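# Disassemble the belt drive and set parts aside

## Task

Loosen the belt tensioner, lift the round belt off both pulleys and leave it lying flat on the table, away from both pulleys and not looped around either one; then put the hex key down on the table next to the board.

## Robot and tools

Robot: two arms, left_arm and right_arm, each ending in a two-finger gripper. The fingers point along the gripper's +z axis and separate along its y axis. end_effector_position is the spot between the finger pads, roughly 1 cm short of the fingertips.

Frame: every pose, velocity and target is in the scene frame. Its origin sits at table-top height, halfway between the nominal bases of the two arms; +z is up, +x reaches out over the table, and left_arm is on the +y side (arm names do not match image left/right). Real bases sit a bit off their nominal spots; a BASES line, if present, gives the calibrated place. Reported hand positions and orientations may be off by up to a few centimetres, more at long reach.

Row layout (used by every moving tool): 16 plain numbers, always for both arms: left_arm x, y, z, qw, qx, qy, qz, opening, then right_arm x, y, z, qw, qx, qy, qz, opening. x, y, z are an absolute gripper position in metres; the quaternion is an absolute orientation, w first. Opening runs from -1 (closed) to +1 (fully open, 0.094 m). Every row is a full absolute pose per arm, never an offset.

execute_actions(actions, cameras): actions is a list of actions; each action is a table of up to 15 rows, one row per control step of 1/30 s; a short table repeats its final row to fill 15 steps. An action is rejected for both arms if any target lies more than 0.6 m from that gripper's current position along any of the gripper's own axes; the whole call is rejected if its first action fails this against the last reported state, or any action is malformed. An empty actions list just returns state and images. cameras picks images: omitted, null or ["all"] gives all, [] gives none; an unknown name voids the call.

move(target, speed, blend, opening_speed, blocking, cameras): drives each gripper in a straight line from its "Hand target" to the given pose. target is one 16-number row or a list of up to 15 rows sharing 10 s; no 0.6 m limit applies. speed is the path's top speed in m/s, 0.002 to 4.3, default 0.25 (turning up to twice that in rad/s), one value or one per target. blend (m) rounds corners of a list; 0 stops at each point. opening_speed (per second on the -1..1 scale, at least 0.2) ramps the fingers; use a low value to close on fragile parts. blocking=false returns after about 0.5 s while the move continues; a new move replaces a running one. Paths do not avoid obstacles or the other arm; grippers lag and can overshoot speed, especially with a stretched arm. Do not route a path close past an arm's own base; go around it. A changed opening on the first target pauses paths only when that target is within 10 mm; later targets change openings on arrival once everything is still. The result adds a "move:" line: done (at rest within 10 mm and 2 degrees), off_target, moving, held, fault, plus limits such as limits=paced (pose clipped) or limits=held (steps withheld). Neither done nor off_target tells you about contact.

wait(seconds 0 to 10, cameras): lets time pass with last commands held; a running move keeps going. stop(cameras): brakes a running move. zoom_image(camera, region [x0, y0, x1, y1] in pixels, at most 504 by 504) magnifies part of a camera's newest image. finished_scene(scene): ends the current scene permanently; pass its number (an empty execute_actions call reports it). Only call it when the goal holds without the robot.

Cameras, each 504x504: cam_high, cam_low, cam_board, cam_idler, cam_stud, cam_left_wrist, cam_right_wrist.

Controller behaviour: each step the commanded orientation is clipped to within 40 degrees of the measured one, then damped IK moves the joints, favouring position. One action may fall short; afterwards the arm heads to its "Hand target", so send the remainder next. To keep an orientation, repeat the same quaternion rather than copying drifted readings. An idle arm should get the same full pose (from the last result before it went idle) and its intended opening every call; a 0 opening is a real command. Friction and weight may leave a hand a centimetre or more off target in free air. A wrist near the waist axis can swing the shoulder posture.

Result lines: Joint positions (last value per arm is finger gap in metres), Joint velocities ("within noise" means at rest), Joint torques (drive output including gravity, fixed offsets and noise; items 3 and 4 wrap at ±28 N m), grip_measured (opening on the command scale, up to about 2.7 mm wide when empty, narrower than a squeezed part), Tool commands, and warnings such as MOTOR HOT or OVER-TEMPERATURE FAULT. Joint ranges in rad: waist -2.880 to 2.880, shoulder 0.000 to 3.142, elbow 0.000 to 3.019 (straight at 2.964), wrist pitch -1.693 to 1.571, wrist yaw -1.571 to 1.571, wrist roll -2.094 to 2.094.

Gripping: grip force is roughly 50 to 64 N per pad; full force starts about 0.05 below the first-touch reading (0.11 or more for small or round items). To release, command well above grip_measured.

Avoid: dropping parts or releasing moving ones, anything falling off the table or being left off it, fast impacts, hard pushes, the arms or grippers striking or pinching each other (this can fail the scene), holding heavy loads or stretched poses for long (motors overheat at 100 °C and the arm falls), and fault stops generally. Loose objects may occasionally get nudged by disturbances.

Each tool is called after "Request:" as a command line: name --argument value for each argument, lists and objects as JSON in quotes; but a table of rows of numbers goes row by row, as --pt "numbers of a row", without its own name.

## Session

Request:
execute_actions --actions '[]'

Request:
zoom_image --camera "cam_high" --region '[220, 180, 440, 400]'

Scene clock: 0.00 s.
left_arm: end_effector_position=(+0.2334, +0.0585, +0.3117) grip_measured=+1.000 end_effector_quat_wxyz=(+0.060, +0.939, +0.338, +0.005) | right_arm: end_effector_position=(+0.8325, -0.1470, +0.2967) grip_measured=+1.000 end_effector_quat_wxyz=(+0.515, -0.315, +0.797, +0.032)
Joint positions: left_arm=[-0.818 1.21 1.333 -1.578 0.033 1.589 0.094] | right_arm=[0.196 2.057 2.001 -0.442 -0.204 -0.423 0.094]
Joint velocities: within noise
Joint torques (N m): no reading
Heat: left arm: hottest elbow 52 °C; right arm: hottest elbow 48 °C.
Hand target: left_arm +0.2368, +0.0545, +0.3255; +0.077, +0.938, +0.337, +0.012 | right_arm +0.8372, -0.1460, +0.3089; +0.526, -0.314, +0.790, +0.030
Tool commands: left_gripper/opening=+1.0 right_gripper/opening=+1.0

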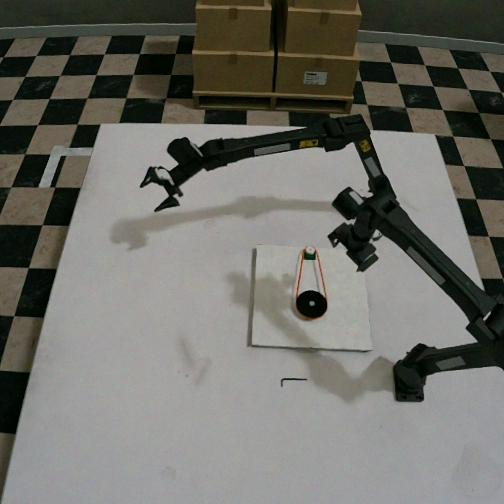

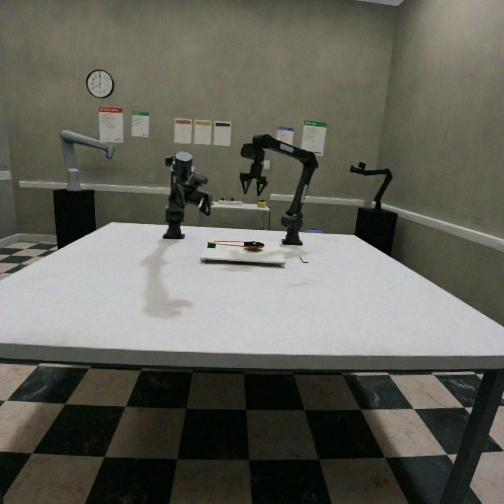

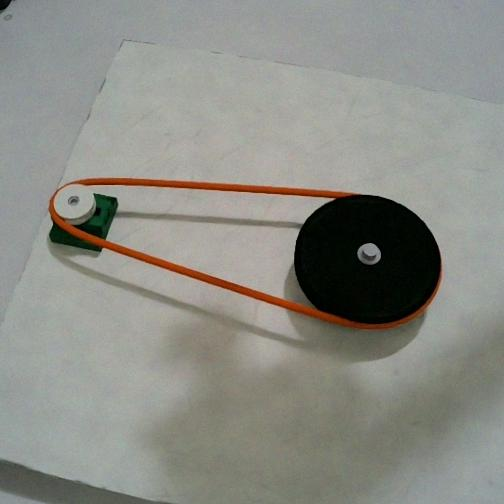

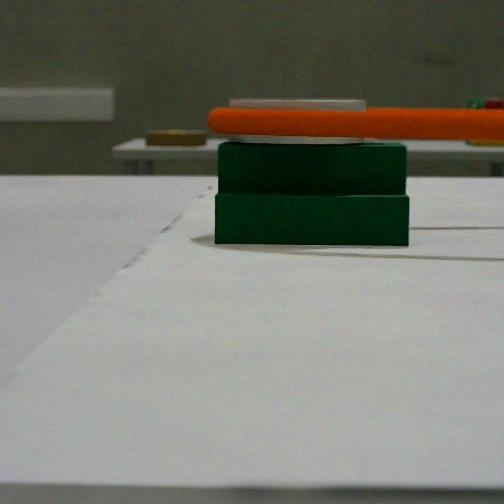

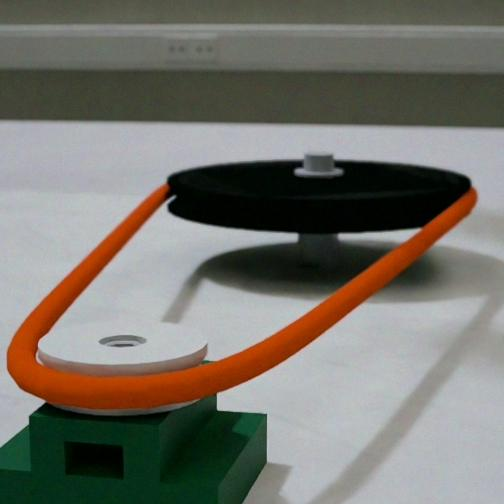

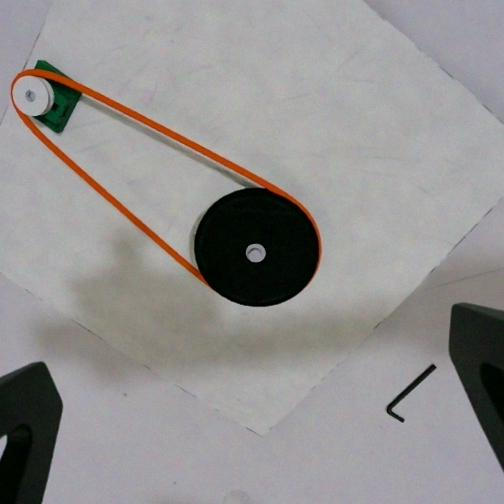

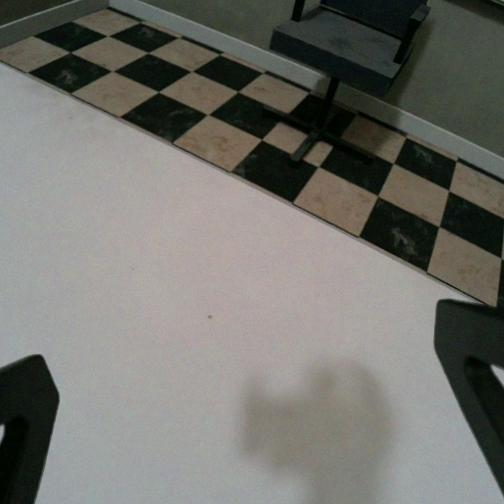

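Scaled by 2.291.

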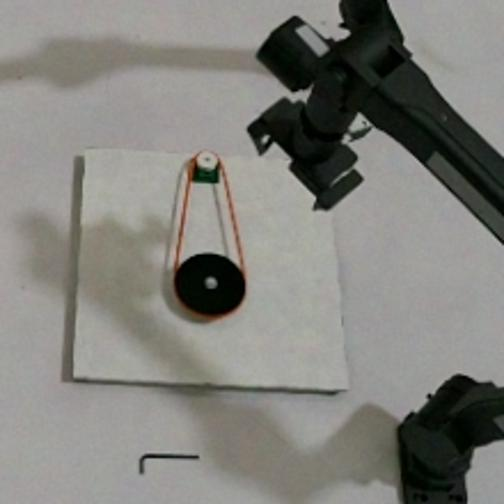

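Request:
move --pt "0.3400 0.2700 0.160 0 0 0.9659 0.2588 0.0 0.560 -0.140 0.240 0.20 -0.2 0.95 0.0 0.2" --pt "0.3400 0.2900 0.110 0 0 0.9659 0.2588 -0.3 0.310 -0.131 0.150 0 -0.1564 0.9877 0 0.2" --speed 0.3

Scene clock: 101.80 s.
left_arm: end_effector_position=(+0.3398, +0.2855, +0.1152) grip_measured=-0.297 end_effector_quat_wxyz=(+0.005, -0.002, +0.967, +0.256) | right_arm: end_effector_position=(+0.3177, -0.1322, +0.1497) grip_measured=+0.203 end_effector_quat_wxyz=(+0.004, -0.155, +0.988, +0.001)
Joint positions: left_arm=[-0.338 1.433 0.948 -1.286 -0.482 -0.434 0.033] | right_arm=[0.613 1.39 1.071 -1.244 0.002 0.312 0.057]
Joint velocities: within noise
Joint torques (N m): left_arm=[1.14 -9.05 5.64 0.58 -0.39 0.12] | right_arm=[0.38 -12.86 7.75 0.08 -0.06 -0.01]
Heat: left arm: hottest elbow 63 °C; right arm: hottest elbow 67 °C.
Hand target: left_arm +0.3399, +0.2899, +0.1102; +0.000, +0.000, +0.966, +0.259 | right_arm +0.3102, -0.1310, +0.1500; +0.000, -0.157, +0.988, +0.000
Off the commanded pose: left_arm 0.007 m, 1 deg | right_arm 0.008 m, 0 deg.
move: done

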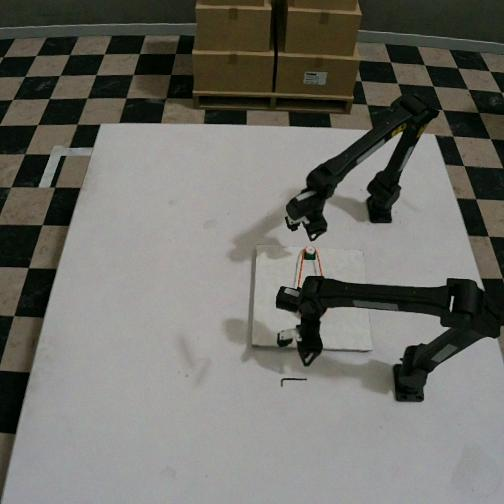

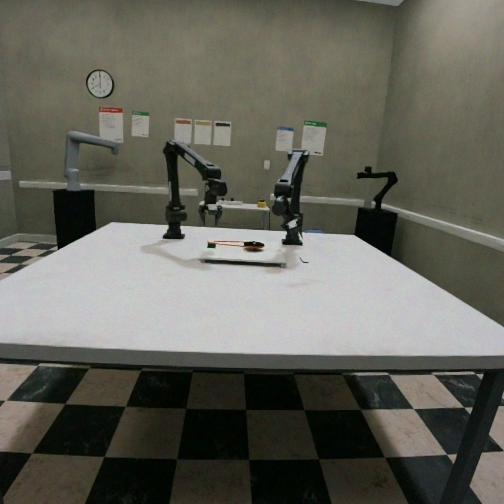

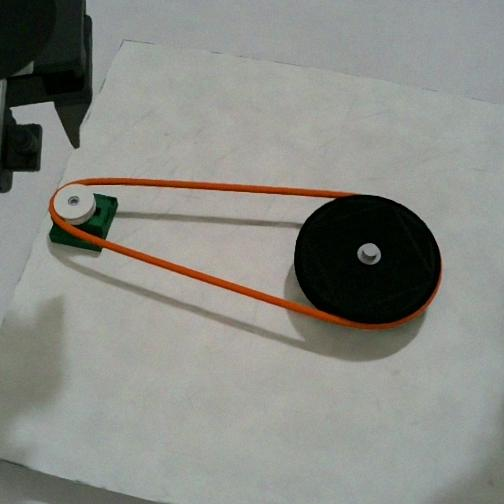

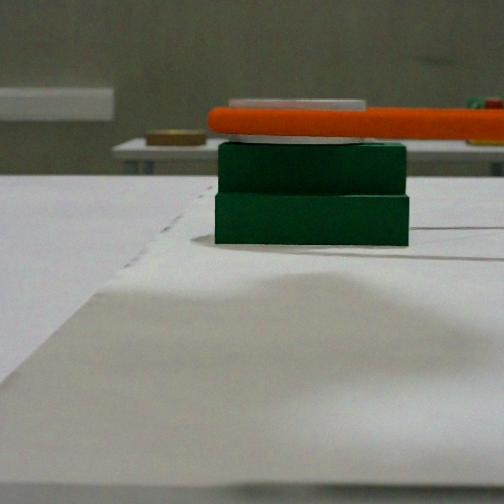

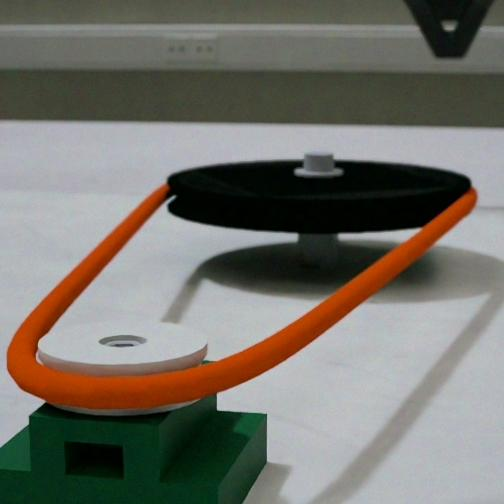

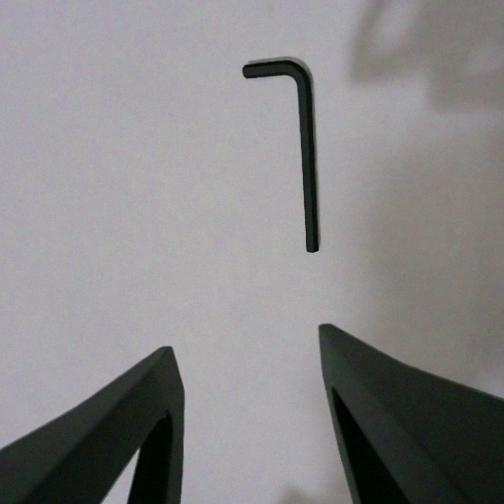

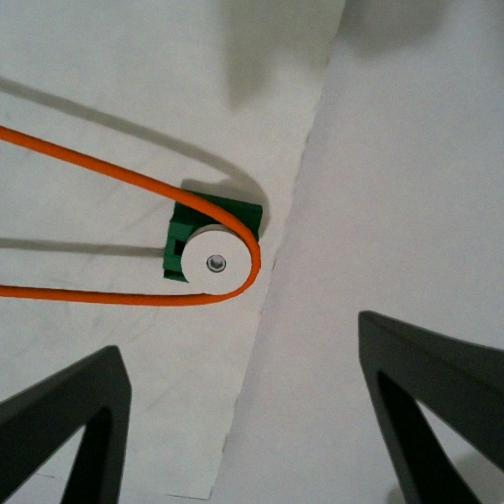

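Request:
zoom_image --camera "cam_right_wrist" --region '[195, 243, 235, 283]'

Request:
zoom_image --camera "cam_left_wrist" --region '[220, 40, 350, 270]'

Scaled by 12.600.

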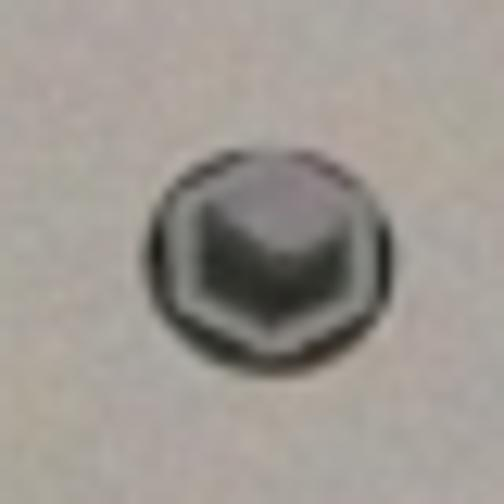

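Scaled by 2.191.

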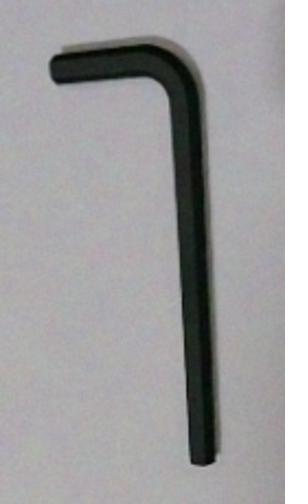

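Request:
move --pt "0.3470 0.2980 0.036 0 0 0.9659 0.2588 -0.6 0.310 -0.131 0.150 0 -0.1564 0.9877 0 0.2" --speed 0.1 --cameras '["cam_left_wrist","cam_low"]'

Scene clock: 116.83 s.
left_arm: end_effector_position=(+0.3471, +0.2933, +0.0399) grip_measured=-0.598 end_effector_quat_wxyz=(+0.003, -0.002, +0.966, +0.257) | right_arm: end_effector_position=(+0.3177, -0.1322, +0.1497) grip_measured=+0.203 end_effector_quat_wxyz=(+0.004, -0.155, +0.988, +0.001)
Joint positions: left_arm=[-0.311 1.567 0.861 -1.055 -0.487 -0.404 0.019] | right_arm=[0.613 1.39 1.071 -1.244 0.002 0.313 0.057]
Joint velocities: within noise
Joint torques (N m): left_arm=[1.14 -9.99 4.94 0.59 -0.39 0.13] | right_arm=[0.38 -12.81 7.72 0.08 -0.06 -0.02]
Heat: left arm: hottest elbow 62 °C; right arm: hottest elbow 66 °C.
Hand target: left_arm +0.3469, +0.2979, +0.0360; +0.000, +0.000, +0.966, +0.259 | right_arm +0.3102, -0.1310, +0.1500; +0.000, -0.156, +0.988, +0.000
Off the commanded pose: left_arm 0.006 m, 0 deg | right_arm 0.008 m, 1 deg.
move: done
Images, in order (width x height): cam_low 504x504, cam_left_wrist 504x504.

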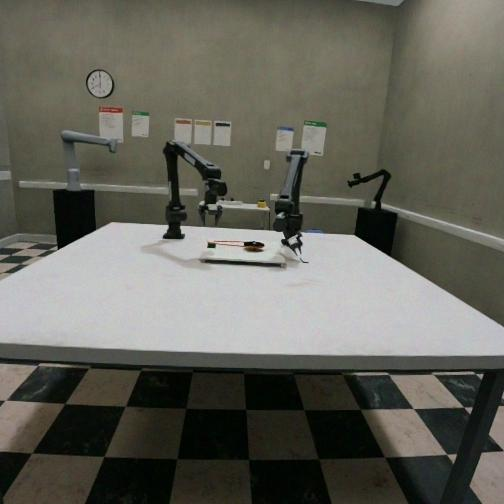

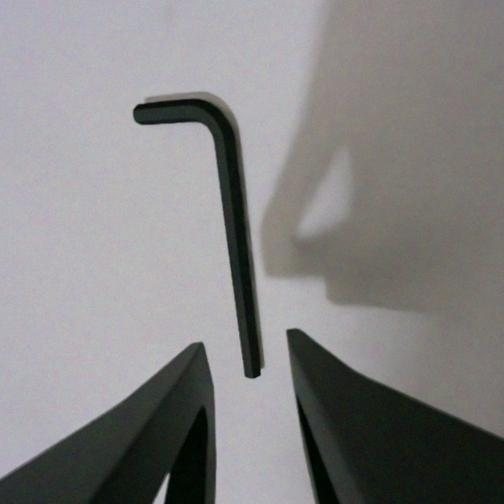

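Request:
move --pt "0.3470 0.3085 0.018 0 0 0.9659 0.2588 -0.6 0.310 -0.131 0.150 0 -0.1564 0.9877 0 0.2" --speed 0.05 --cameras '["cam_left_wrist"]'

Request:
zoom_image --camera "cam_left_wrist" --region '[160, 280, 340, 460]'

Scene clock: 120.70 s.
left_arm: end_effector_position=(+0.3483, +0.3036, +0.0228) grip_measured=-0.598 end_effector_quat_wxyz=(+0.005, -0.002, +0.966, +0.257) | right_arm: end_effector_position=(+0.3177, -0.1322, +0.1497) grip_measured=+0.203 end_effector_quat_wxyz=(+0.004, -0.155, +0.988, +0.001)
Joint positions: left_arm=[-0.283 1.592 0.833 -0.984 -0.493 -0.374 0.019] | right_arm=[0.613 1.39 1.071 -1.244 0.002 0.313 0.057]
Joint velocities: within noise
Joint torques (N m): left_arm=[1.14 -9.93 4.62 0.54 -0.39 0.12] | right_arm=[0.38 -12.86 7.71 0.09 -0.07 -0.03]
Heat: left arm: hottest elbow 62 °C; right arm: hottest elbow 65 °C.
Hand target: left_arm +0.3469, +0.3084, +0.0182; +0.000, +0.000, +0.966, +0.259 | right_arm +0.3102, -0.1310, +0.1500; +0.000, -0.157, +0.988, +0.000
Off the commanded pose: left_arm 0.007 m, 1 deg | right_arm 0.008 m, 1 deg.
move: done
Images, in order (width x height): cam_left_wrist 504x504.

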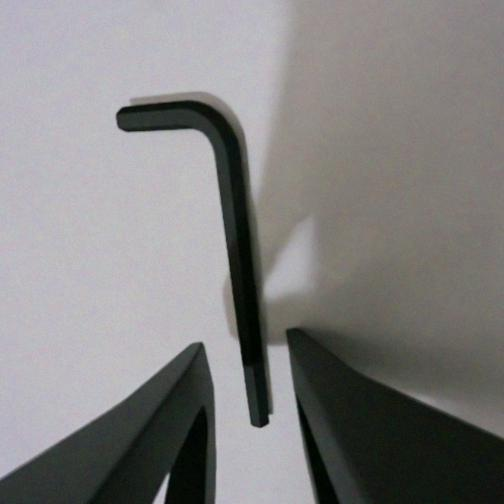

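Scaled by 2.800.

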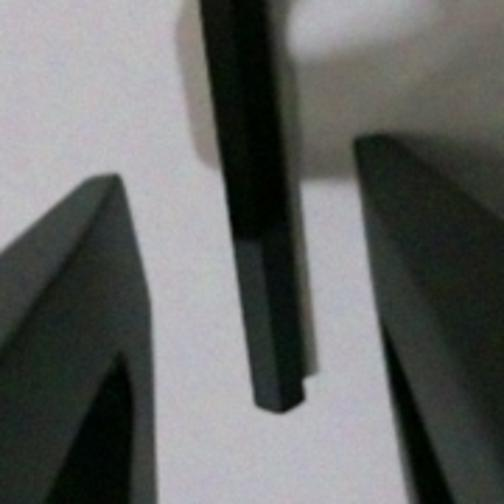

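Request:
move --pt "0.3460 0.3140 0.0085 0 0 0.9659 0.2588 -0.6 0.310 -0.131 0.150 0 -0.1564 0.9877 0 0.2" --speed 0.03 --cameras '["cam_left_wrist"]'

Request:
zoom_image --camera "cam_left_wrist" --region '[160, 280, 340, 460]'

Scene clock: 125.10 s.
left_arm: end_effector_position=(+0.3508, +0.3051, +0.0217) grip_measured=-0.598 end_effector_quat_wxyz=(+0.010, +0.004, +0.966, +0.259) | right_arm: end_effector_position=(+0.3177, -0.1322, +0.1497) grip_measured=+0.203 end_effector_quat_wxyz=(+0.004, -0.155, +0.988, +0.001)
Joint positions: left_arm=[-0.28 1.593 0.829 -0.966 -0.501 -0.356 0.019] | right_arm=[0.613 1.39 1.071 -1.244 0.002 0.313 0.057]
Joint velocities: within noise
Joint torques (N m): left_arm=[2.02 -8.94 3.73 1.31 -0.15 0.09] | right_arm=[0.38 -12.81 7.73 0.12 -0.07 -0.03]
Heat: left arm: hottest elbow 61 °C; right arm: hottest elbow 65 °C.
Hand target: left_arm +0.3455, +0.3137, +0.0092; +0.000, +0.000, +0.966, +0.259 | right_arm +0.3102, -0.1310, +0.1500; +0.000, -0.157, +0.988, +0.000
Off the commanded pose: left_arm 0.017 m, 1 deg | right_arm 0.008 m, 1 deg.
move: off_target (left_arm)
Images, in order (width x height): cam_left_wrist 504x504.

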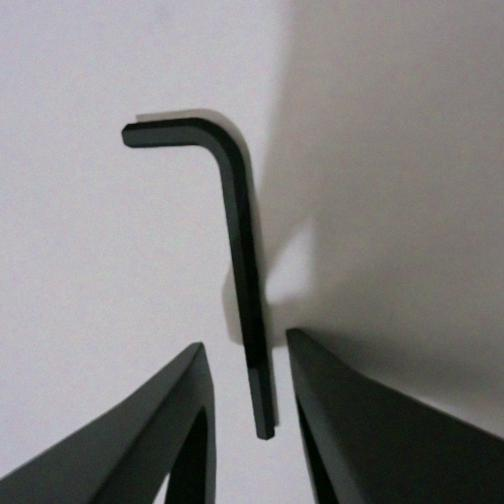

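Scaled by 2.800.

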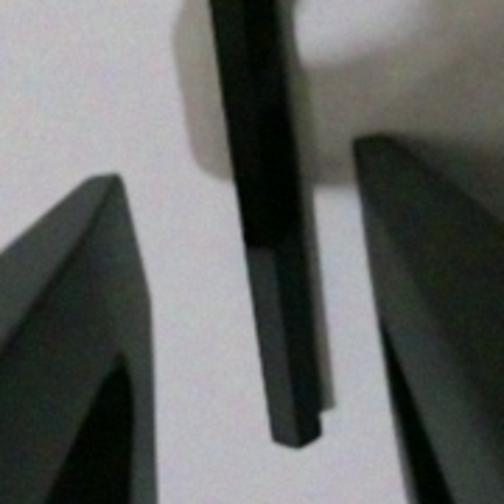

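Request:
move --pt "0.3465 0.3080 0.0185 0 0 0.9659 0.2588 -0.6 0.310 -0.131 0.150 0 -0.1564 0.9877 0 0.2" --pt "0.3465 0.3080 0.0185 0 0 0.9659 0.2588 -0.82 0.310 -0.131 0.150 0 -0.1564 0.9877 0 0.2" --speed 0.03 --opening_speed 0.5 --cameras '["cam_left_wrist"]'

Request:
zoom_image --camera "cam_left_wrist" --region '[160, 280, 340, 460]'

Scene clock: 131.67 s.
left_arm: end_effector_position=(+0.3504, +0.3046, +0.0214) grip_measured=-0.817 end_effector_quat_wxyz=(+0.009, +0.004, +0.966, +0.257) | right_arm: end_effector_position=(+0.3177, -0.1322, +0.1497) grip_measured=+0.203 end_effector_quat_wxyz=(+0.004, -0.154, +0.988, +0.001)
Joint positions: left_arm=[-0.28 1.593 0.829 -0.967 -0.497 -0.355 0.009] | right_arm=[0.613 1.39 1.071 -1.244 0.002 0.314 0.057]
Joint velocities: within noise
Joint torques (N m): left_arm=[0.73 -10.05 4.86 -0.03 -0.21 -0.06] | right_arm=[0.44 -12.92 7.75 0.08 -0.06 -0.03]
Heat: left arm: hottest elbow 60 °C; right arm: hottest elbow 64 °C.
Hand target: left_arm +0.3465, +0.3079, +0.0185; +0.000, +0.000, +0.966, +0.259 | right_arm +0.3102, -0.1310, +0.1500; +0.000, -0.156, +0.988, +0.000
Off the commanded pose: left_arm 0.006 m, 1 deg | right_arm 0.008 m, 1 deg.
move: done
Images, in order (width x height): cam_left_wrist 504x504.

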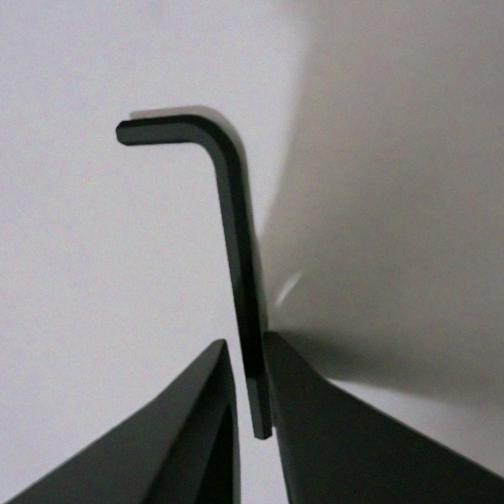

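Scaled by 2.800.

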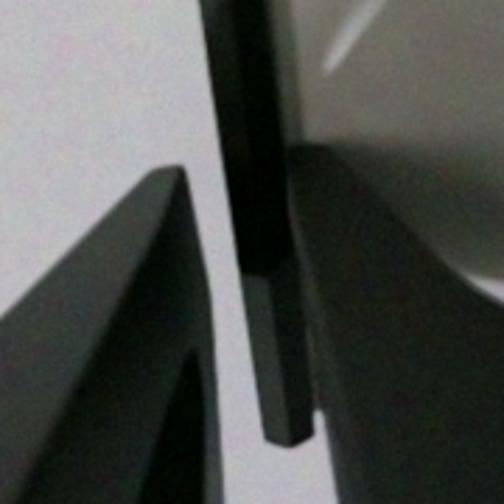

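Request:
move --pt "0.3465 0.3080 0.0135 0 0 0.9659 0.2588 -0.82 0.310 -0.131 0.150 0 -0.1564 0.9877 0 0.2" --speed 0.03 --cameras '[]'

Request:
move --pt "0.3465 0.3080 0.0130 0 0 0.9659 0.2588 -1 0.310 -0.131 0.150 0 -0.1564 0.9877 0 0.2" --speed 0.03 --opening_speed 0.2 --cameras '["cam_left_wrist"]'

Request:
zoom_image --camera "cam_left_wrist" --region '[160, 280, 340, 460]'

Scene clock: 140.17 s.
left_arm: end_effector_position=(+0.3498, +0.3048, +0.0197) grip_measured=-0.818 end_effector_quat_wxyz=(+0.006, +0.005, +0.966, +0.258) | right_arm: end_effector_position=(+0.3177, -0.1322, +0.1497) grip_measured=+0.203 end_effector_quat_wxyz=(+0.004, -0.154, +0.988, +0.001)
Joint positions: left_arm=[-0.28 1.598 0.829 -0.967 -0.497 -0.355 0.009] | right_arm=[0.613 1.39 1.071 -1.244 0.002 0.314 0.057]
Joint velocities: within noise
Joint torques (N m): left_arm=[0.73 -9.58 4.57 0.49 -0.22 -0.07] | right_arm=[0.44 -12.86 7.71 0.09 -0.06 -0.03]
Heat: left arm: hottest elbow 60 °C; right arm: hottest elbow 63 °C.
Hand target: left_arm +0.3465, +0.3079, +0.0137; +0.000, +0.000, +0.966, +0.259 | right_arm +0.3102, -0.1310, +0.1500; +0.000, -0.156, +0.988, +0.000
Off the commanded pose: left_arm 0.008 m, 1 deg | right_arm 0.008 m, 1 deg.
move: done
No camera images: "cameras" was empty.

Scene clock: 141.27 s.
left_arm: end_effector_position=(+0.3496, +0.3049, +0.0191) grip_measured=-0.941 end_effector_quat_wxyz=(+0.005, +0.005, +0.966, +0.258) | right_arm: end_effector_position=(+0.3177, -0.1322, +0.1497) grip_measured=+0.203 end_effector_quat_wxyz=(+0.004, -0.154, +0.988, +0.001)
Joint positions: left_arm=[-0.28 1.6 0.829 -0.967 -0.497 -0.355 0.003] | right_arm=[0.613 1.39 1.071 -1.244 0.002 0.314 0.057]
Joint velocities: within noise
Joint torques (N m): left_arm=[0.85 -9.76 4.51 0.57 -0.22 -0.06] | right_arm=[0.32 -12.75 7.73 0.1 -0.06 -0.03]
Heat: left arm: hottest elbow 60 °C; right arm: hottest elbow 63 °C.
Hand target: left_arm +0.3465, +0.3079, +0.0132; +0.000, +0.000, +0.966, +0.259 | right_arm +0.3102, -0.1310, +0.1500; +0.000, -0.156, +0.988, +0.000
Off the commanded pose: left_arm 0.008 m, 1 deg | right_arm 0.008 m, 1 deg.
move: done
Images, in order (width x height): cam_left_wrist 504x504.

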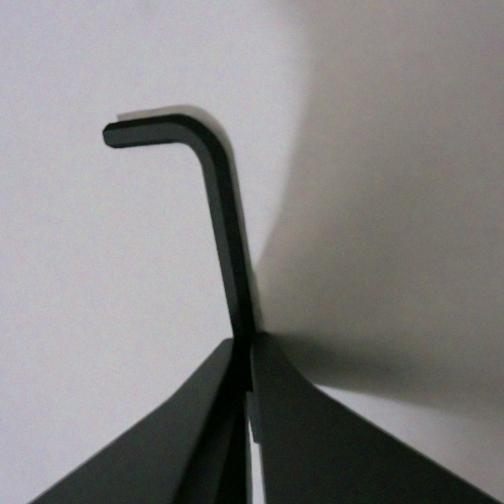

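Scaled by 2.800.

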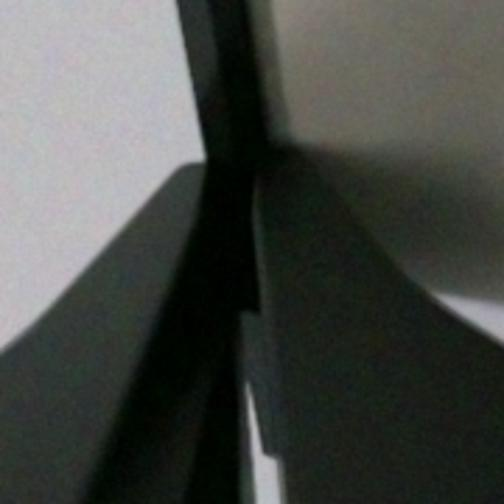

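Request:
move --pt "0.3450 0.3000 0.080 0 0 0.9659 0.2588 -1 0.310 -0.131 0.150 0 -0.1564 0.9877 0 0.2" --speed 0.06 --cameras '["cam_left_wrist","cam_low"]'

Request:
zoom_image --camera "cam_left_wrist" --region '[80, 80, 330, 330]'

Scene clock: 146.97 s.
left_arm: end_effector_position=(+0.3244, +0.3113, +0.0605) grip_measured=-0.943 end_effector_quat_wxyz=(-0.030, +0.009, +0.963, +0.268) | right_arm: end_effector_position=(+0.3177, -0.1322, +0.1497) grip_measured=+0.203 end_effector_quat_wxyz=(+0.004, -0.154, +0.988, +0.001)
Joint positions: left_arm=[-0.284 1.504 0.845 -1.159 -0.492 -0.371 0.003] | right_arm=[0.613 1.39 1.071 -1.244 0.002 0.314 0.057]
Joint velocities: within noise
Joint torques (N m): left_arm=[-0.79 -11.46 8.99 -0.31 -0.22 -0.14] | right_arm=[0.32 -12.75 7.72 0.1 -0.06 -0.02]
Heat: left arm: hottest elbow 60 °C; right arm: hottest elbow 63 °C.
Hand target: left_arm +0.3441, +0.3004, +0.0801; +0.000, +0.000, +0.966, +0.258 | right_arm +0.3102, -0.1310, +0.1500; +0.000, -0.156, +0.988, +0.000
Off the commanded pose: left_arm 0.031 m, 4 deg | right_arm 0.008 m, 1 deg.
move: off_target (left_arm)
Images, in order (width x height): cam_low 504x504, cam_left_wrist 504x504.

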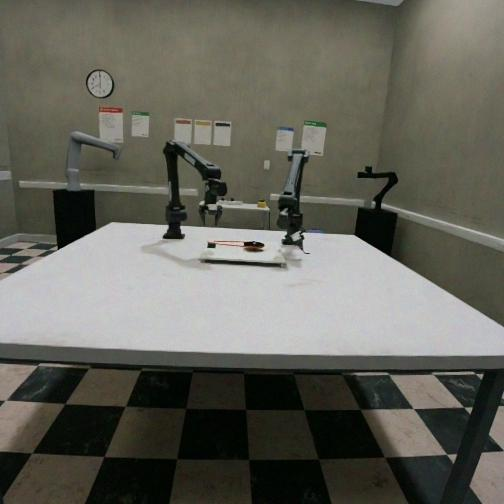

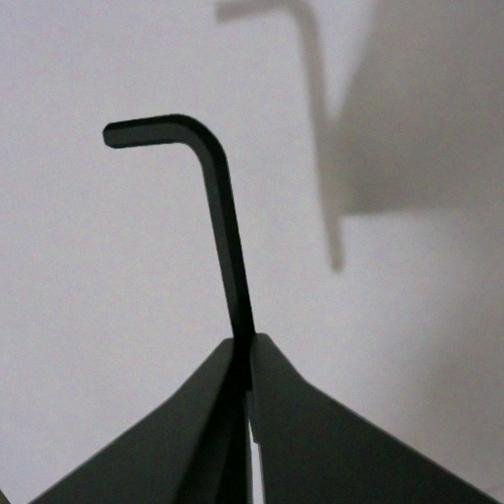

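Scaled by 2.016.

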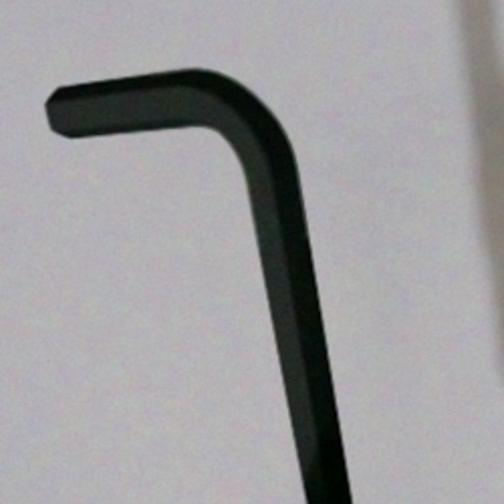

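Request:
move --pt "0.3200 0.2700 0.200 0 0 0.9659 0.2588 -1 0.300 -0.100 0.300 0 -0.1564 0.9877 0 0.0" --pt "0.2160 0.0250 0.230 0.1082 -0.1874 0.8455 -0.4881 -1 0.290 -0.060 0.330 0 -0.2164 0.9763 0 -0.4" --speed 0.12

Scene clock: 164.43 s.
left_arm: end_effector_position=(+0.2189, +0.0277, +0.2248) grip_measured=-0.944 end_effector_quat_wxyz=(+0.107, -0.189, +0.852, -0.476) | right_arm: end_effector_position=(+0.2860, -0.0728, +0.3147) grip_measured=-0.396 end_effector_quat_wxyz=(-0.002, -0.204, +0.979, -0.001)
Joint positions: left_arm=[-0.807 0.772 0.539 -0.336 0.239 -1.418 0.003] | right_arm=[0.78 1.392 1.511 -1.695 0 0.38 0.028]
Joint velocities: within noise
Joint torques (N m): left_arm=[-0.79 -3.72 7.6 2.59 0.05 -0.05] | right_arm=[0.44 -11.28 13.31 -0.02 0.01 -0.2]
Heat: left arm: hottest elbow 61 °C; right arm: hottest elbow 65 °C.
Hand target: left_arm +0.2160, +0.0251, +0.2300; +0.108, -0.187, +0.846, -0.488 | right_arm +0.2894, -0.0606, +0.3295; +0.010, -0.216, +0.976, +0.006
Off the commanded pose: left_arm 0.006 m, 2 deg | right_arm 0.020 m, 1 deg.
joint sent to its limit (right arm) — joint 4 (wrist pitch), lower limit. The joint targets still meet the commanded pose.
move: off_target (right_arm); target 2's new opening was sent with right_arm's hand 0.020 m and 1 deg from that target

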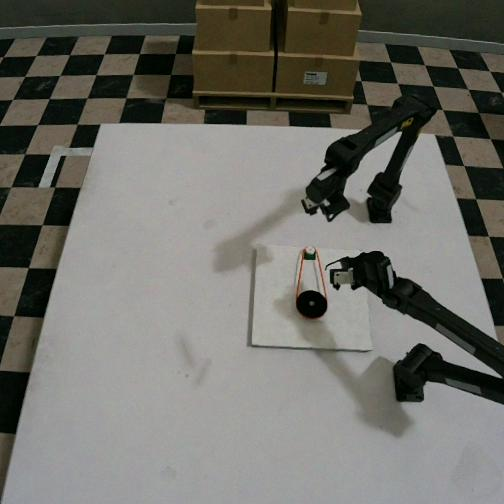

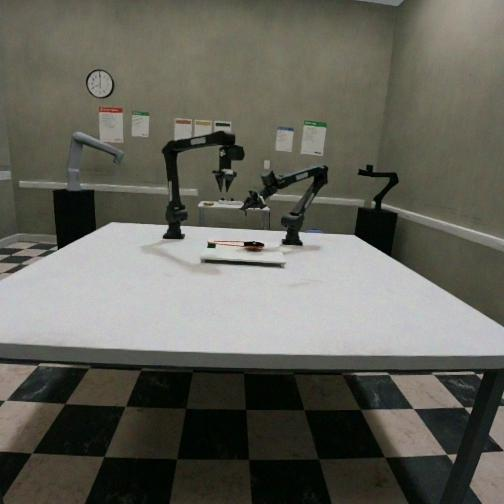

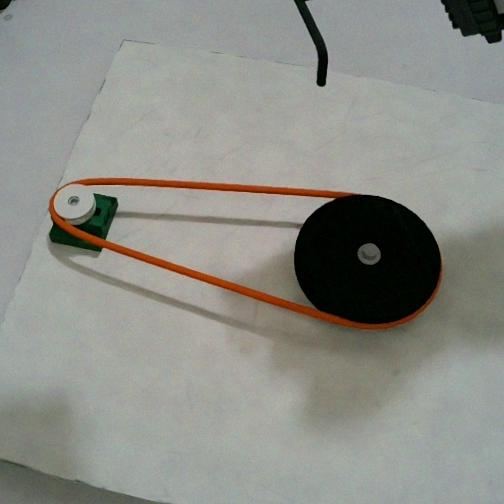

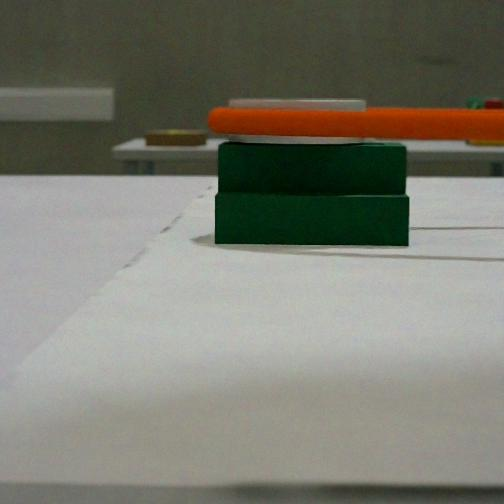

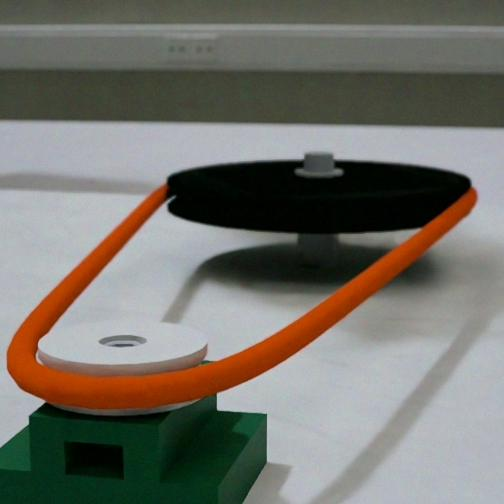

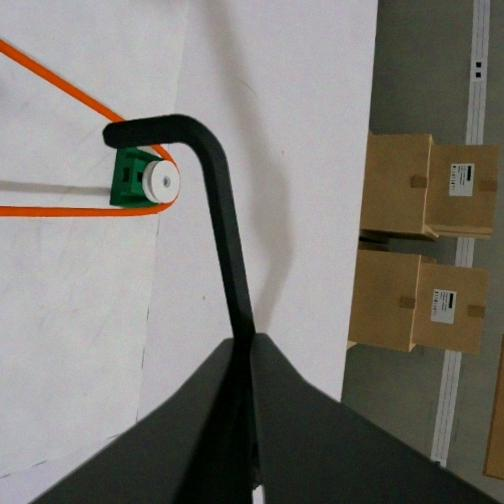

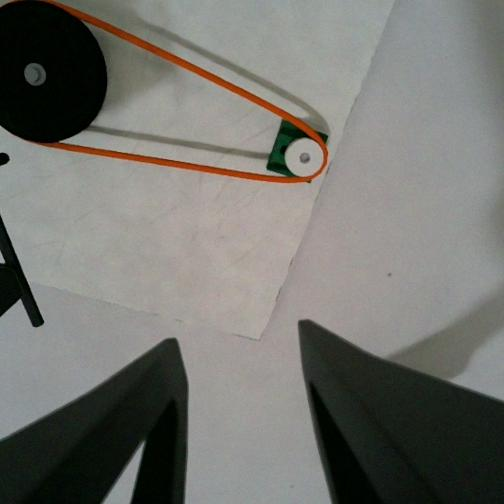

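Request:
move --pt "0.2160 0.0250 0.230 0.1082 -0.1874 0.8455 -0.4881 -1 0.286 0.000 0.290 0 -0.2164 0.9763 0 -0.5" --pt "0.2160 0.0250 0.230 0.1082 -0.1874 0.8455 -0.4881 -1 0.290 0.035 0.280 0 -0.2164 0.9763 0 -0.5" --speed 0.08 --cameras '["cam_right_wrist","cam_board","cam_low"]'

Scene clock: 172.53 s.
left_arm: end_effector_position=(+0.2189, +0.0276, +0.2248) grip_measured=-0.944 end_effector_quat_wxyz=(+0.107, -0.190, +0.852, -0.476) | right_arm: end_effector_position=(+0.2839, +0.0167, +0.2664) grip_measured=-0.497 end_effector_quat_wxyz=(-0.018, -0.216, +0.976, -0.016)
Joint positions: left_arm=[-0.808 0.772 0.539 -0.336 0.238 -1.419 0.003] | right_arm=[0.918 1.587 1.598 -1.63 0 0.494 0.024]
Joint velocities: within noise
Joint torques (N m): left_arm=[-0.79 -3.6 7.58 2.59 0.05 -0.04] | right_arm=[0.21 -14.92 13.16 0.68 -0.01 -0.04]
Heat: left arm: hottest elbow 61 °C; right arm: hottest elbow 68 °C.
Hand target: left_arm +0.2160, +0.0251, +0.2300; +0.108, -0.187, +0.846, -0.488 | right_arm +0.2892, +0.0342, +0.2800; +0.000, -0.217, +0.976, +0.000
Off the commanded pose: left_arm 0.006 m, 2 deg | right_arm 0.024 m, 3 deg.
move: off_target (right_arm)
Images, in order (width x height): cam_low 504x504, cam_board 504x504, cam_right_wrist 504x504.

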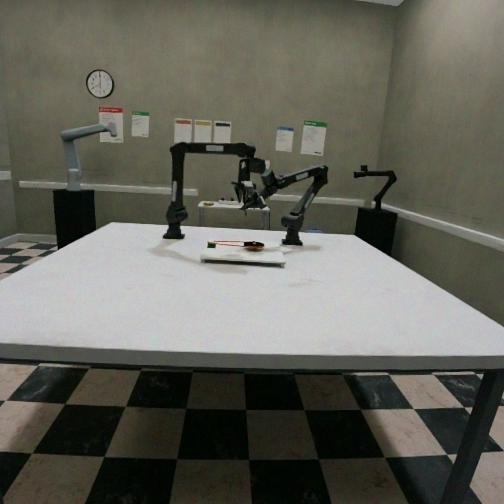

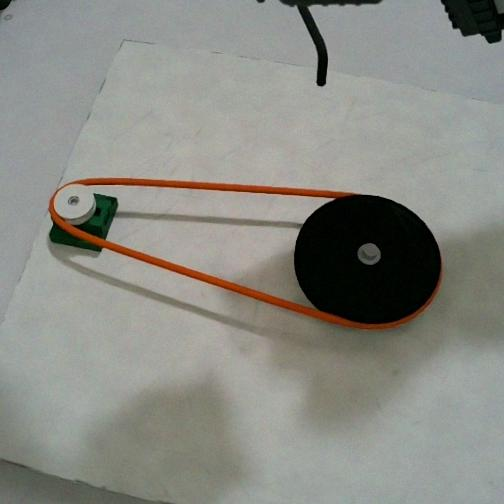

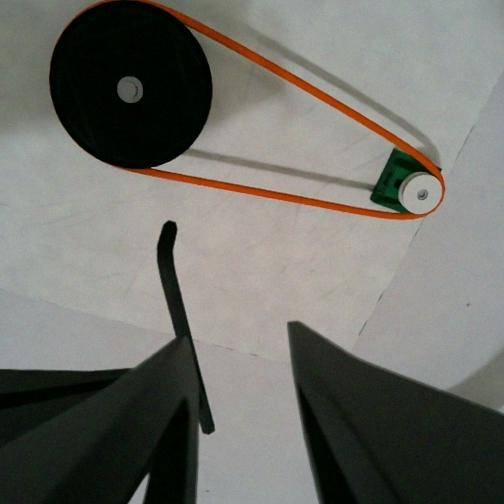

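Request:
move --pt "0.2160 0.0250 0.230 0.1082 -0.1874 0.8455 -0.4881 -1 0.295 0.0560 0.280 0 -0.2164 0.9763 0 -0.5" --speed 0.05 --cameras '["cam_right_wrist","cam_low"]'

Scene clock: 192.30 s.
left_arm: end_effector_position=(+0.2189, +0.0276, +0.2248) grip_measured=-0.944 end_effector_quat_wxyz=(+0.107, -0.190, +0.852, -0.476) | right_arm: end_effector_position=(+0.2919, +0.0396, +0.2669) grip_measured=-0.497 end_effector_quat_wxyz=(-0.013, -0.215, +0.977, -0.012)
Joint positions: left_arm=[-0.808 0.772 0.539 -0.336 0.238 -1.419 0.003] | right_arm=[0.933 1.64 1.664 -1.63 0 0.511 0.024]
Joint velocities: within noise
Joint torques (N m): left_arm=[-0.79 -3.66 7.6 2.59 0.05 -0.03] | right_arm=[0.5 -15.74 13.22 0.23 0 -0.03]
Heat: left arm: hottest elbow 62 °C; right arm: hottest elbow 70 °C.
Hand target: left_arm +0.2160, +0.0251, +0.2300; +0.108, -0.187, +0.846, -0.488 | right_arm +0.2943, +0.0553, +0.2798; +0.000, -0.217, +0.976, +0.000
Off the commanded pose: left_arm 0.006 m, 2 deg | right_arm 0.021 m, 2 deg.
move: off_target (right_arm)
Images, in order (width x height): cam_low 504x504, cam_right_wrist 504x504.

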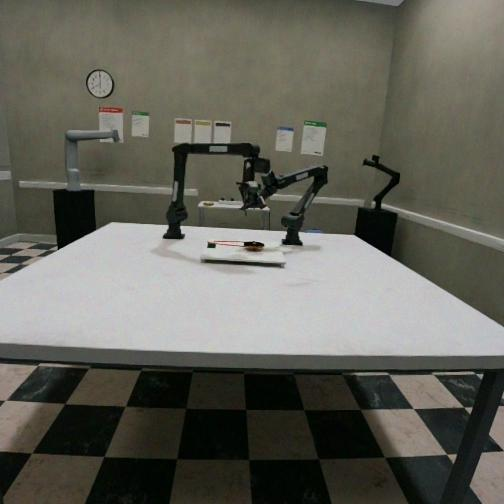

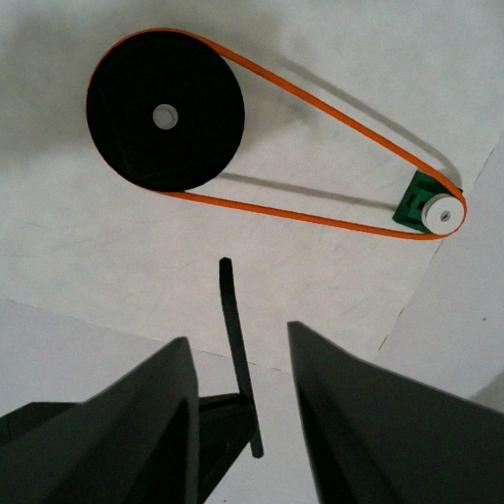

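Request:
move --pt "0.2160 0.0250 0.230 0.1082 -0.1874 0.8455 -0.4881 -1 0.298 0.0625 0.262 0 -0.2164 0.9763 0 -0.5" --speed 0.05 --cameras '["cam_right_wrist","cam_low","cam_board"]'

Scene clock: 198.77 s.
left_arm: end_effector_position=(+0.2189, +0.0276, +0.2248) grip_measured=-0.944 end_effector_quat_wxyz=(+0.107, -0.190, +0.852, -0.476) | right_arm: end_effector_position=(+0.2962, +0.0475, +0.2577) grip_measured=-0.497 end_effector_quat_wxyz=(-0.010, -0.215, +0.977, -0.009)
Joint positions: left_arm=[-0.808 0.772 0.539 -0.336 0.238 -1.419 0.003] | right_arm=[0.935 1.66 1.664 -1.603 0 0.514 0.024]
Joint velocities: within noise
Joint torques (N m): left_arm=[-0.85 -3.72 7.61 2.59 0.05 -0.04] | right_arm=[0.44 -15.74 11.36 0.75 0.01 -0.04]
Heat: left arm: hottest elbow 63 °C; right arm: hottest elbow 69 °C.
Hand target: left_arm +0.2160, +0.0252, +0.2300; +0.108, -0.187, +0.846, -0.488 | right_arm +0.2977, +0.0621, +0.2619; +0.000, -0.216, +0.976, +0.000
Off the commanded pose: left_arm 0.006 m, 2 deg | right_arm 0.016 m, 2 deg.
move: off_target (right_arm)
Images, in order (width x height): cam_low 504x504, cam_board 504x504, cam_right_wrist 504x504.

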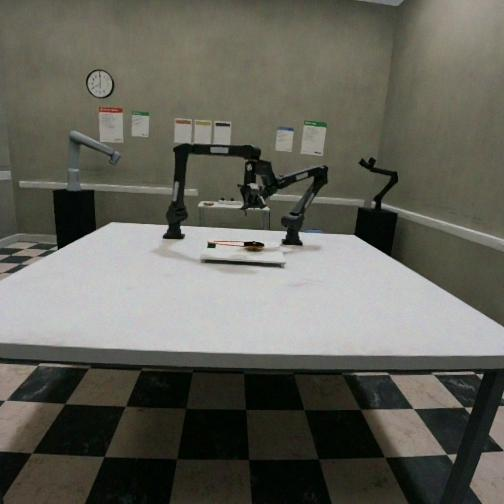

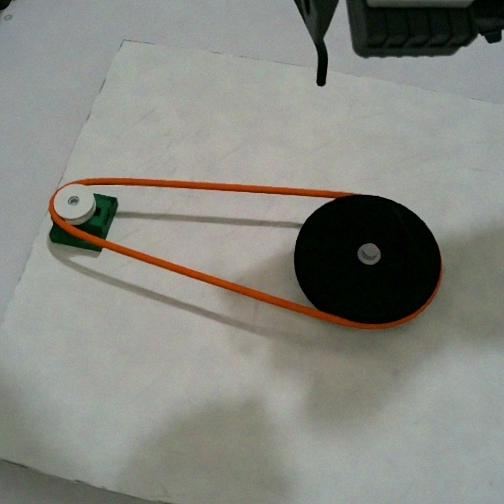

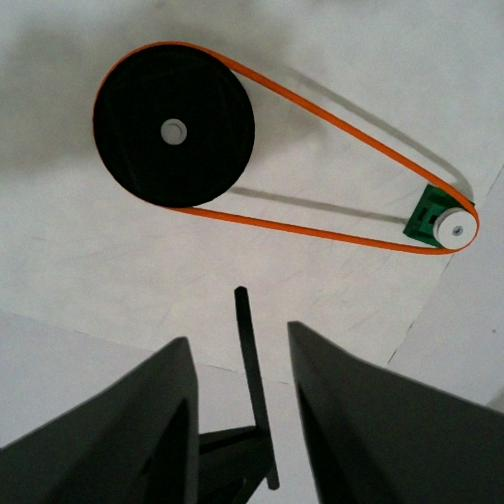

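Request:
move --pt "0.2160 0.0250 0.230 0.1082 -0.1874 0.8455 -0.4881 -1 0.299 0.0640 0.238 0 -0.2164 0.9763 0 -0.5" --speed 0.04 --cameras '["cam_right_wrist","cam_low","cam_left_wrist"]'

Scene clock: 203.43 s.
left_arm: end_effector_position=(+0.2189, +0.0276, +0.2248) grip_measured=-0.944 end_effector_quat_wxyz=(+0.107, -0.190, +0.852, -0.476) | right_arm: end_effector_position=(+0.3030, +0.0569, +0.2492) grip_measured=-0.497 end_effector_quat_wxyz=(+0.004, -0.214, +0.977, +0.004)
Joint positions: left_arm=[-0.808 0.772 0.539 -0.336 0.238 -1.419 0.003] | right_arm=[0.935 1.665 1.649 -1.543 0 0.515 0.024]
Joint velocities: within noise
Joint torques (N m): left_arm=[-0.79 -3.72 7.61 2.59 0.05 -0.03] | right_arm=[0.5 -15.97 8.29 0.8 0.03 -0.03]
Heat: left arm: hottest elbow 63 °C; right arm: hottest elbow 69 °C.
Hand target: left_arm +0.2160, +0.0252, +0.2300; +0.108, -0.187, +0.846, -0.488 | right_arm +0.2989, +0.0637, +0.2380; +0.000, -0.216, +0.976, +0.000
Off the commanded pose: left_arm 0.006 m, 2 deg | right_arm 0.014 m, 1 deg.
move: off_target (right_arm)
Images, in order (width x height): cam_low 504x504, cam_left_wrist 504x504, cam_right_wrist 504x504.

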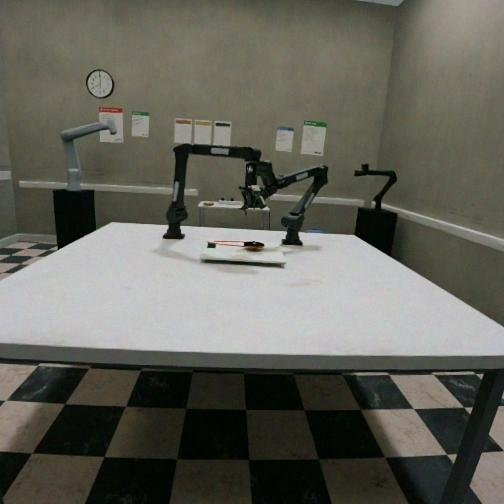

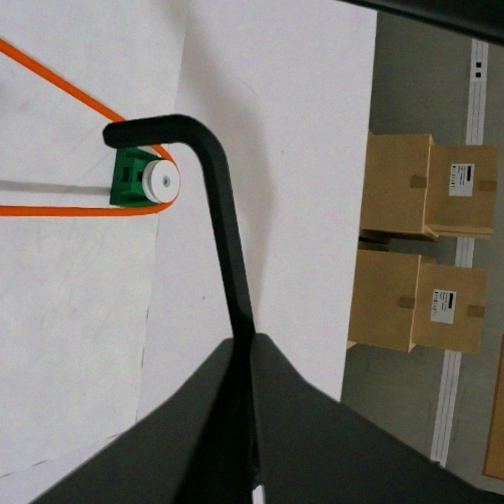

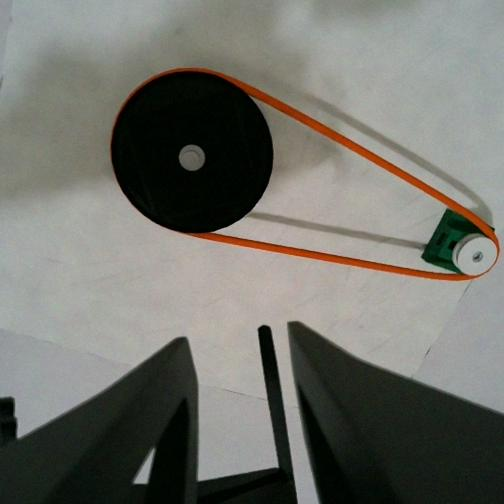

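Request:
move --pt "0.2160 0.0250 0.230 0.1082 -0.1874 0.8455 -0.4881 -1 0.300 0.0550 0.225 0 -0.2164 0.9763 0 -0.5" --speed 0.04 --cameras '["cam_right_wrist"]'

Scene clock: 212.40 s.
left_arm: end_effector_position=(+0.2189, +0.0276, +0.2248) grip_measured=-0.944 end_effector_quat_wxyz=(+0.107, -0.190, +0.852, -0.476) | right_arm: end_effector_position=(+0.3004, +0.0533, +0.2290) grip_measured=-0.497 end_effector_quat_wxyz=(-0.001, -0.214, +0.977, -0.001)
Joint positions: left_arm=[-0.808 0.772 0.539 -0.336 0.238 -1.419 0.003] | right_arm=[0.935 1.665 1.596 -1.505 0 0.515 0.024]
Joint velocities: within noise
Joint torques (N m): left_arm=[-0.85 -3.72 7.6 2.58 0.05 -0.04] | right_arm=[-0.5 -17.67 8.23 0.84 0.02 -0.13]
Heat: left arm: hottest elbow 63 °C; right arm: hottest elbow 69 °C.
Hand target: left_arm +0.2160, +0.0252, +0.2300; +0.108, -0.187, +0.846, -0.488 | right_arm +0.3000, +0.0549, +0.2249; +0.000, -0.216, +0.976, +0.000
Off the commanded pose: left_arm 0.006 m, 2 deg | right_arm 0.004 m, 0 deg.
move: done
Images, in order (width x height): cam_right_wrist 504x504.

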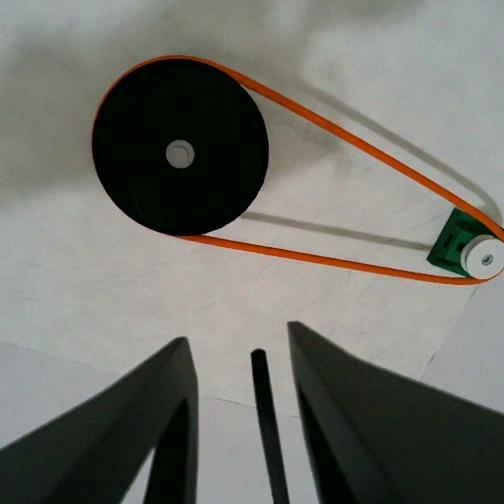

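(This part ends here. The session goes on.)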